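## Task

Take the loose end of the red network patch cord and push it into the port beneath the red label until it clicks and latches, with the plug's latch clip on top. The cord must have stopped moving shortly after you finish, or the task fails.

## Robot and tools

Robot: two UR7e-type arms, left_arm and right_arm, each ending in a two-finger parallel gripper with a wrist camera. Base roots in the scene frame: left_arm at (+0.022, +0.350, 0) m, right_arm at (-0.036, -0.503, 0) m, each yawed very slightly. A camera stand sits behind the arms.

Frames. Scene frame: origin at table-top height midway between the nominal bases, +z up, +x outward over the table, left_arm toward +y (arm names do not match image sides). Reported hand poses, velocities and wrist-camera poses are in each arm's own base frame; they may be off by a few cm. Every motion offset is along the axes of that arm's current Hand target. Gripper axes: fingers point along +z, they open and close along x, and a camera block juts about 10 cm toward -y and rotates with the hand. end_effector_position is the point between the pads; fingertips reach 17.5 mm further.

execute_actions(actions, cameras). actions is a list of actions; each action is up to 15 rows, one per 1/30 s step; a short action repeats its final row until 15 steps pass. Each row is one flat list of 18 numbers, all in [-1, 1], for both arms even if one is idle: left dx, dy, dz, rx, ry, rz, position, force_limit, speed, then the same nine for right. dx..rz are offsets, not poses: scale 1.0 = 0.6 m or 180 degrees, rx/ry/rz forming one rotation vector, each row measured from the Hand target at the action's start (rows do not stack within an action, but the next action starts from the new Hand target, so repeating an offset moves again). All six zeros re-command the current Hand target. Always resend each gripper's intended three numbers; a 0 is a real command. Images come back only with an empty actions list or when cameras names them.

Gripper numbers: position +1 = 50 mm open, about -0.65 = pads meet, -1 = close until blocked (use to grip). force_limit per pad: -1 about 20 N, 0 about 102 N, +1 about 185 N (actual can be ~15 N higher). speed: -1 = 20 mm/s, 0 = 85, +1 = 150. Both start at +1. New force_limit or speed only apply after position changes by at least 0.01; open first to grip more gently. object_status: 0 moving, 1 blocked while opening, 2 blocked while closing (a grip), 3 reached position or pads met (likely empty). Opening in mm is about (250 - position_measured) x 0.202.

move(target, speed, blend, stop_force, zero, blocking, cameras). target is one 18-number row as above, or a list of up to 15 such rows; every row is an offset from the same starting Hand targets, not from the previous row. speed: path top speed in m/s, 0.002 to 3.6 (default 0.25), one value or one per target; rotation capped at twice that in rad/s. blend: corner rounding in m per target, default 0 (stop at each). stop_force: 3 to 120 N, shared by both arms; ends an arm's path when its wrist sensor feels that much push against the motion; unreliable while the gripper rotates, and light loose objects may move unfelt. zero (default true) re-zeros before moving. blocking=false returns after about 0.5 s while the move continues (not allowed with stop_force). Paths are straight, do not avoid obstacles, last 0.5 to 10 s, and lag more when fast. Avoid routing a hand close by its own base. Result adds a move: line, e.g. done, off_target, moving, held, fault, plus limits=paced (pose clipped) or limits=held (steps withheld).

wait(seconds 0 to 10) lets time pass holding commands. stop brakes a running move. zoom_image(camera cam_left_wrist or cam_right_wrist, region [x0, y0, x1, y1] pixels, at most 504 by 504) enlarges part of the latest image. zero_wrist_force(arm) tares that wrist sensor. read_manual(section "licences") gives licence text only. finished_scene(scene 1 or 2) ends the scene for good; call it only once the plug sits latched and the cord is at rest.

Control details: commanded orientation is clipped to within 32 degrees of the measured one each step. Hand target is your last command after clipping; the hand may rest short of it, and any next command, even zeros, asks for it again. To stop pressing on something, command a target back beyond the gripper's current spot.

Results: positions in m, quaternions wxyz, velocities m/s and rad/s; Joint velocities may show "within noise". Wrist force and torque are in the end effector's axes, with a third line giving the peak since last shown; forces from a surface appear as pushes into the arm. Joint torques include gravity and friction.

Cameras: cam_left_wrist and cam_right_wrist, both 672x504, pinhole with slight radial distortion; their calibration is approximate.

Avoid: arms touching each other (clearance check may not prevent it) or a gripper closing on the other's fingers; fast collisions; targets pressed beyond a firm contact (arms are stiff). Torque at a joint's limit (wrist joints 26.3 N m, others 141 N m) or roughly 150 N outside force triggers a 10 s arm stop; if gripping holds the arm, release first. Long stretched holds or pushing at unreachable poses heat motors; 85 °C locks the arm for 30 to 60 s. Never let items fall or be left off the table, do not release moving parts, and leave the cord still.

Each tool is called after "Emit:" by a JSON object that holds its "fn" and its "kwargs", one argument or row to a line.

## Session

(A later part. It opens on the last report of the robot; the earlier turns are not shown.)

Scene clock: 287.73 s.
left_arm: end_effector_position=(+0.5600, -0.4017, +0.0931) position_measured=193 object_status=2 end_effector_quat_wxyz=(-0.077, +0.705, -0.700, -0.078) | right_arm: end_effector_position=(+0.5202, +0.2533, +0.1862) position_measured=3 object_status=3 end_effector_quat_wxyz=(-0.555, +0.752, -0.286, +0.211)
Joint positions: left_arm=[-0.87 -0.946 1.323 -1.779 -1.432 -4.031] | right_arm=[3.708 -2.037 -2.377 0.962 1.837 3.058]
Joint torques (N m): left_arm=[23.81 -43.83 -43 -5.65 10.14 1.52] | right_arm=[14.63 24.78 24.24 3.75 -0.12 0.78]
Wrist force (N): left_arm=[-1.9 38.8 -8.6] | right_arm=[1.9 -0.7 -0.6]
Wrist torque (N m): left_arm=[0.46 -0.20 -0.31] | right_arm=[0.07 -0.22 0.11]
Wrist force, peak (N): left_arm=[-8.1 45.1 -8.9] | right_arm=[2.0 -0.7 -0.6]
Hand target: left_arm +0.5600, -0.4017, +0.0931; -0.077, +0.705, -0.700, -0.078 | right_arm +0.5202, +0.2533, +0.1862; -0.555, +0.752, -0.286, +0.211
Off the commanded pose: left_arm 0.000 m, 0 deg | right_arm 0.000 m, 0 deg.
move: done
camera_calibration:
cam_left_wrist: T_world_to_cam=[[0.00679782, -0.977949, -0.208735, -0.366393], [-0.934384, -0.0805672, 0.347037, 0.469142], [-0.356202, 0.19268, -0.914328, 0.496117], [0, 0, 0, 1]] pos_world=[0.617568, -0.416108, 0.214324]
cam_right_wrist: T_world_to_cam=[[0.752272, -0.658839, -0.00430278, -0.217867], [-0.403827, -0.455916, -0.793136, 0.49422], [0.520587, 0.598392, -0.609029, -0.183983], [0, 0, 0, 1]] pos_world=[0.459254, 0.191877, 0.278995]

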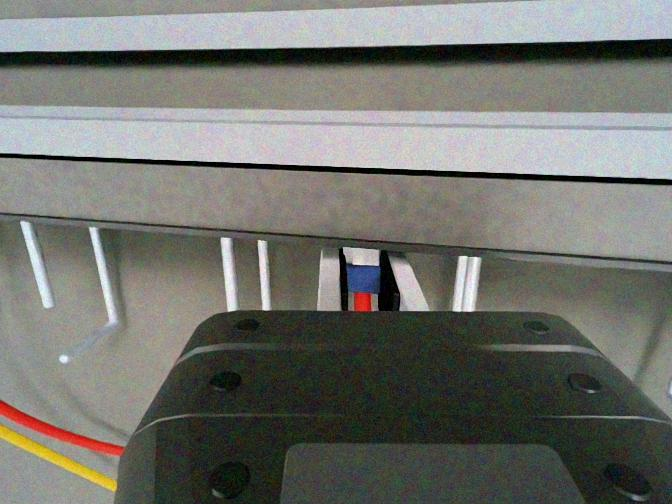

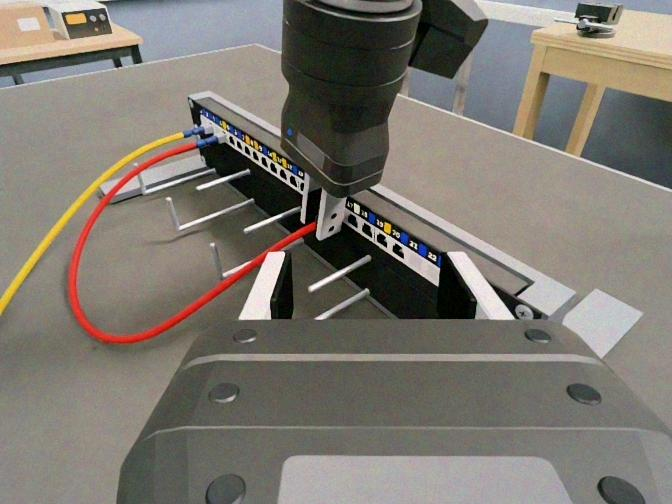

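Emit:
{"fn": "move", "kwargs": {
  "target": [0,0.0025,0,0,0,0,-1,-0.4,-1,0,0,0,0,0,0,1,1,1],
  "speed": 0.01
}}

Emit:
{"fn": "move", "kwargs": {
  "target": [0,0.005,0,0,0,0,-1,-0.4,-1,0,0,0,0,0,0,1,1,1],
  "speed": 0.005,
  "stop_force": 20,
  "cameras": ["cam_left_wrist","cam_right_wrist"]
}}

Emit:
{"fn": "zoom_image", "kwargs": {
  "camera": "cam_left_wrist",
  "region": [300, 200, 430, 315]
}}

Scene clock: 292.57 s.
left_arm: end_effector_position=(+0.5587, -0.4017, +0.0931) position_measured=193 object_status=2 end_effector_quat_wxyz=(-0.077, +0.705, -0.700, -0.077) | right_arm: end_effector_position=(+0.5202, +0.2533, +0.1862) position_measured=3 object_status=3 end_effector_quat_wxyz=(-0.555, +0.752, -0.286, +0.211)
Joint positions: left_arm=[-0.872 -0.949 1.328 -1.78 -1.432 -4.032] | right_arm=[3.708 -2.037 -2.377 0.962 1.837 3.058]
Joint torques (N m): left_arm=[-11.98 -64.64 -9.47 -4.02 -0.02 -1.68] | right_arm=[14.89 25.2 24.46 3.65 -0.06 0.64]
Wrist force (N): left_arm=[1.6 -1.6 -4.0] | right_arm=[1.8 -0.7 -0.5]
Wrist torque (N m): left_arm=[0.24 -0.16 -0.10] | right_arm=[0.08 -0.20 0.11]
Wrist force, peak (N): left_arm=[-1.5 39.0 -8.7] | right_arm=[2.0 -0.7 -0.5]
Hand target: left_arm +0.5585, -0.4017, +0.0931; -0.077, +0.705, -0.700, -0.078 | right_arm +0.5202, +0.2533, +0.1862; -0.555, +0.752, -0.286, +0.211
Off the commanded pose: left_arm 0.000 m, 0 deg | right_arm 0.000 m, 0 deg.
move: done

Scene clock: 294.07 s.
left_arm: end_effector_position=(+0.5575, -0.4017, +0.0931) position_measured=193 object_status=2 end_effector_quat_wxyz=(-0.077, +0.705, -0.700, -0.077) | right_arm: end_effector_position=(+0.5202, +0.2533, +0.1862) position_measured=3 object_status=3 end_effector_quat_wxyz=(-0.555, +0.752, -0.286, +0.211)
Joint positions: left_arm=[-0.873 -0.951 1.331 -1.781 -1.432 -4.034] | right_arm=[3.708 -2.037 -2.377 0.962 1.837 3.058]
Joint torques (N m): left_arm=[5.32 -43.4 -33.1 2.17 -1.56 1.4] | right_arm=[15.34 24.23 23.34 3.82 0.09 0.68]
Wrist force (N): left_arm=[-1.1 -17.4 -3.4] | right_arm=[1.8 -0.7 -0.6]
Wrist torque (N m): left_arm=[-0.07 -0.09 -0.13] | right_arm=[0.07 -0.21 0.11]
Wrist force, peak (N): left_arm=[0.6 -21.5 -3.7] | right_arm=[1.9 -0.6 -0.6]
Hand target: left_arm +0.5575, -0.4017, +0.0931; -0.077, +0.705, -0.700, -0.077 (not the last commanded pose) | right_arm +0.5202, +0.2533, +0.1862; -0.555, +0.752, -0.286, +0.211
Off the commanded pose: left_arm 0.002 m, 0 deg | right_arm 0.000 m, 0 deg.
move: contact (left_arm)
camera_calibration:
cam_left_wrist: T_world_to_cam=[[0.00691522, -0.977943, -0.208756, -0.366442], [-0.934429, -0.0806573, 0.346896, 0.466826], [-0.356082, 0.192669, -0.914377, 0.495158], [0, 0, 0, 1]] pos_world=[0.615067, -0.416108, 0.214324]
cam_right_wrist: T_world_to_cam=[[0.752272, -0.658839, -0.00430278, -0.217867], [-0.403827, -0.455916, -0.793136, 0.49422], [0.520587, 0.598392, -0.609029, -0.183983], [0, 0, 0, 1]] pos_world=[0.459254, 0.191877, 0.278995]

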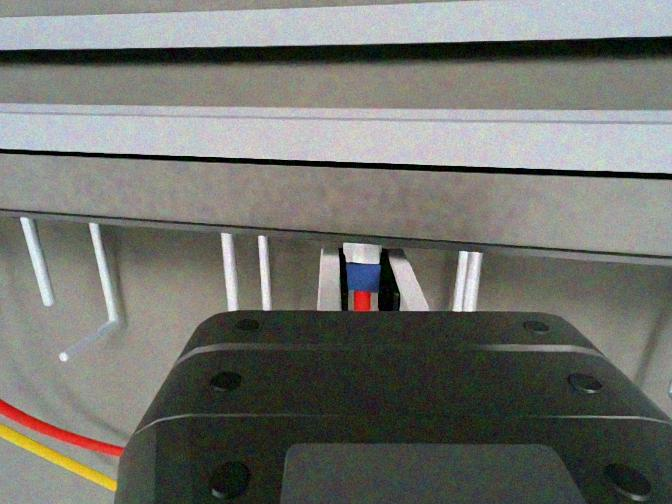

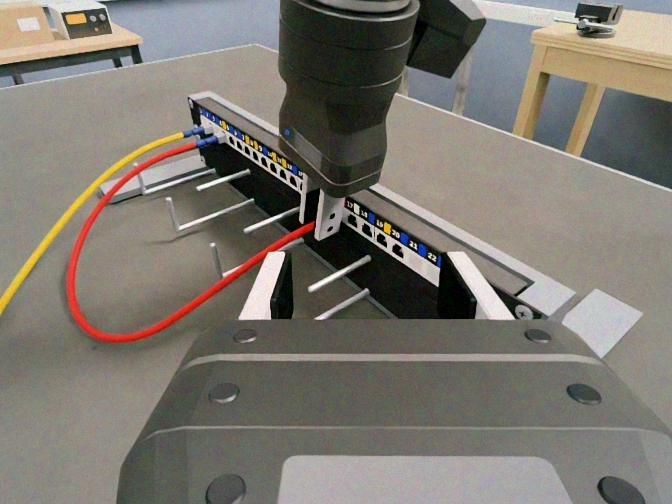

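Scaled by 3.877 from the camera's 672x504 image, which has a finer 960x720 frame.

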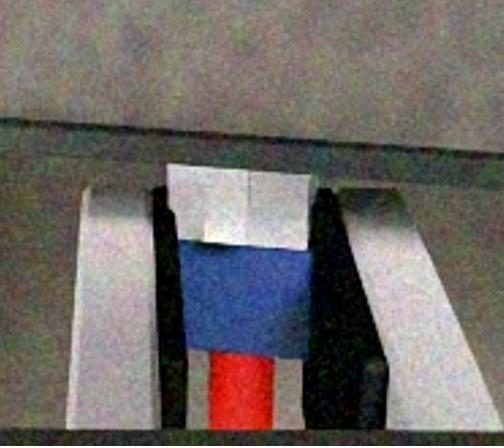

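Emit:
{"fn": "move", "kwargs": {
  "target": [0,-0.0013,0,0,0,0,-1,-0.4,-1,0,0,0,0,0,0,1,1,1],
  "speed": 0.01
}}

Emit:
{"fn": "execute_actions", "kwargs": {
  "actions": [
    [[0,0,0,0,0,0,0.1,-0.5,-1,0,0,0,0,0,0,1,1,1]],
    [[0,0,0,0,0,0,0.1,-0.5,-1,0,0,0,0,0,0,1,1,1]]
  ]
}}

Emit:
{"fn": "move", "kwargs": {
  "target": [
    [0,0,-0.05,0,0,0,0.1,-0.5,-1,0,0,0,0,0,0,1,1,1],
    [0,0.05,-0.25,0,0,0,0.1,-0.5,-1,0,0,0,0,0,0,1,1,1]
  ],
  "speed": 0.12,
  "blend": [0.01,0],
  "cameras": ["cam_left_wrist","cam_right_wrist"]
}}

Emit:
{"fn": "zoom_image", "kwargs": {
  "camera": "cam_right_wrist",
  "region": [300, 175, 380, 245]
}}

Emit:
{"fn": "wait", "kwargs": {
  "seconds": 2.5
}}

Scene clock: 300.97 s.
left_arm: end_effector_position=(+0.5582, -0.4017, +0.0931) position_measured=193 object_status=2 end_effector_quat_wxyz=(-0.077, +0.705, -0.700, -0.078) | right_arm: end_effector_position=(+0.5202, +0.2533, +0.1862) position_measured=3 object_status=3 end_effector_quat_wxyz=(-0.555, +0.752, -0.286, +0.211)
Joint positions: left_arm=[-0.872 -0.95 1.329 -1.78 -1.432 -4.033] | right_arm=[3.708 -2.037 -2.377 0.962 1.837 3.058]
Joint torques (N m): left_arm=[13.33 -41.6 -35.89 -0.88 2.02 1.58] | right_arm=[14.72 24.72 23.12 3.66 0.25 0.7]
Wrist force (N): left_arm=[-1.8 7.5 -6.5] | right_arm=[1.6 -0.8 -0.6]
Wrist torque (N m): left_arm=[0.60 -0.25 -0.24] | right_arm=[0.06 -0.17 0.11]
Wrist force, peak (N): left_arm=[-0.7 -17.5 -3.5] | right_arm=[1.9 -0.8 -0.7]
Hand target: left_arm +0.5583, -0.4017, +0.0931; -0.077, +0.705, -0.700, -0.077 | right_arm +0.5202, +0.2533, +0.1862; -0.555, +0.752, -0.286, +0.211
Off the commanded pose: left_arm 0.000 m, 0 deg | right_arm 0.000 m, 0 deg.
move: done

Scene clock: 302.17 s.
left_arm: end_effector_position=(+0.5583, -0.4017, +0.0931) position_measured=138 object_status=3 end_effector_quat_wxyz=(-0.077, +0.705, -0.700, -0.078) | right_arm: end_effector_position=(+0.5202, +0.2533, +0.1862) position_measured=3 object_status=3 end_effector_quat_wxyz=(-0.555, +0.752, -0.286, +0.211)
Joint positions: left_arm=[-0.872 -0.949 1.329 -1.78 -1.432 -4.033] | right_arm=[3.708 -2.037 -2.377 0.962 1.837 3.058]
Joint torques (N m): left_arm=[3.92 -60.03 -37.05 -2.97 2.37 1.45] | right_arm=[15.29 23.95 24.17 3.83 0.29 0.56]
Wrist force (N): left_arm=[-0.3 1.5 -0.9] | right_arm=[1.7 -0.7 -0.6]
Wrist torque (N m): left_arm=[0.36 0.00 -0.23] | right_arm=[0.07 -0.18 0.11]
Wrist force, peak (N): left_arm=[-1.8 7.7 -6.7] | right_arm=[1.9 -0.9 -0.4]
Hand target: left_arm +0.5583, -0.4017, +0.0931; -0.077, +0.705, -0.700, -0.077 | right_arm +0.5202, +0.2533, +0.1862; -0.555, +0.752, -0.286, +0.211
Off the commanded pose: left_arm 0.000 m, 0 deg | right_arm 0.000 m, 0 deg.

Scene clock: 303.97 s.
left_arm: end_effector_position=(+0.5285, -0.4344, +0.2396) position_measured=138 object_status=3 end_effector_quat_wxyz=(-0.077, +0.705, -0.700, -0.077) | right_arm: end_effector_position=(+0.5202, +0.2533, +0.1862) position_measured=3 object_status=3 end_effector_quat_wxyz=(-0.555, +0.752, -0.286, +0.211)
Joint positions: left_arm=[-0.934 -1.029 1.072 -1.435 -1.443 -4.094] | right_arm=[3.708 -2.037 -2.377 0.962 1.837 3.058]
Joint torques (N m): left_arm=[-11.73 -44.9 -40.58 -0.39 -1.31 -1.67] | right_arm=[14.99 24.12 23.81 3.76 0.28 0.37]
Wrist force (N): left_arm=[0.0 1.8 -0.5] | right_arm=[1.9 -0.7 -0.6]
Wrist torque (N m): left_arm=[0.43 -0.04 -0.16] | right_arm=[0.09 -0.21 0.11]
Wrist force, peak (N): left_arm=[-0.3 2.5 -2.0] | right_arm=[2.0 -0.8 -0.5]
Hand target: left_arm +0.5285, -0.4344, +0.2395; -0.077, +0.705, -0.700, -0.077 | right_arm +0.5202, +0.2533, +0.1862; -0.555, +0.752, -0.286, +0.211
Off the commanded pose: left_arm 0.000 m, 0 deg | right_arm 0.000 m, 0 deg.
move: done
camera_calibration:
cam_left_wrist: T_world_to_cam=[[0.00687855, -0.977968, -0.208639, -0.367668], [-0.93446, -0.0805658, 0.346833, 0.386352], [-0.356001, 0.192579, -0.914427, 0.625018], [0, 0, 0, 1]] pos_world=[0.586066, -0.448807, 0.360823]
cam_right_wrist: T_world_to_cam=[[0.752272, -0.658839, -0.00430278, -0.217867], [-0.403827, -0.455916, -0.793136, 0.49422], [0.520587, 0.598392, -0.609029, -0.183983], [0, 0, 0, 1]] pos_world=[0.459254, 0.191877, 0.278995]

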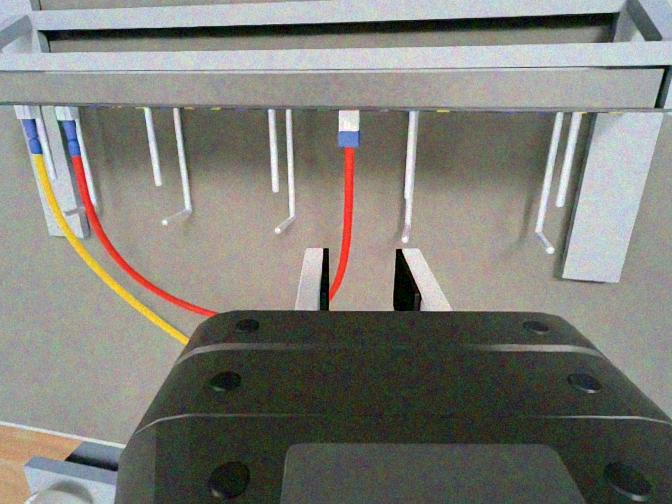

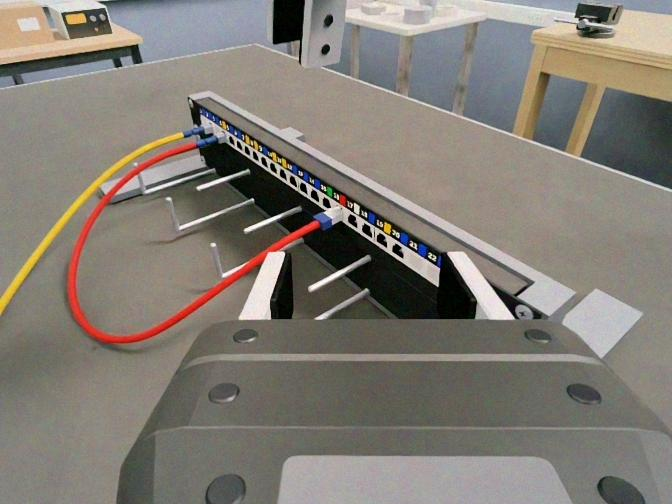

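Scaled by 6.300 from the camera's 672x504 image, which has a finer 960x720 frame.

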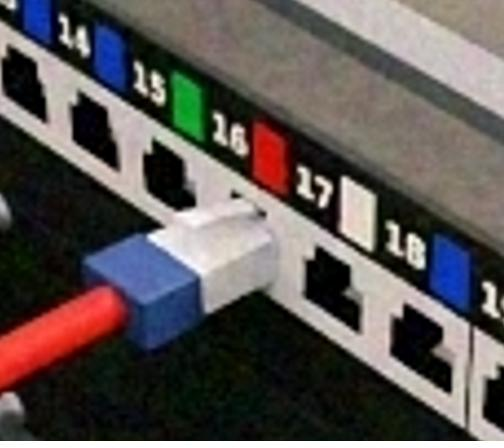

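Scene clock: 306.47 s.
left_arm: end_effector_position=(+0.5285, -0.4344, +0.2395) position_measured=138 object_status=3 end_effector_quat_wxyz=(-0.077, +0.705, -0.700, -0.077) | right_arm: end_effector_position=(+0.5202, +0.2533, +0.1862) position_measured=3 object_status=3 end_effector_quat_wxyz=(-0.555, +0.752, -0.286, +0.211)
Joint positions: left_arm=[-0.934 -1.029 1.071 -1.435 -1.443 -4.094] | right_arm=[3.708 -2.037 -2.377 0.962 1.837 3.058]
Joint torques (N m): left_arm=[-11.4 -43.56 -39.51 -0.11 -1.28 -1.42] | right_arm=[15.52 24.61 24.22 3.66 0.23 0.43]
Wrist force (N): left_arm=[-0.2 1.8 -0.8] | right_arm=[1.8 -0.6 -0.6]
Wrist torque (N m): left_arm=[0.43 -0.02 -0.15] | right_arm=[0.09 -0.21 0.11]
Wrist force, peak (N): left_arm=[-0.1 2.2 -1.0] | right_arm=[1.9 -0.7 -0.7]
Hand target: left_arm +0.5285, -0.4344, +0.2395; -0.077, +0.705, -0.700, -0.077 | right_arm +0.5202, +0.2533, +0.1862; -0.555, +0.752, -0.286, +0.211
Tool commands: left_gripper/position=+0.1 left_gripper/force_limit=-0.5 left_gripper/speed=-1.0 right_gripper/position=+1.0 right_gripper/force_limit=+1.0 right_gripper/speed=+1.0
Off the commanded pose: left_arm 0.000 m, 0 deg | right_arm 0.000 m, 0 deg.
wait: 2.50 s; at rest by 0.17 s

Same seated look as scene 1, in port 16 under red.

Emit:
{"fn": "finished_scene", "kwargs": {
  "scene": 2
}}

The scene is finished: the task was done.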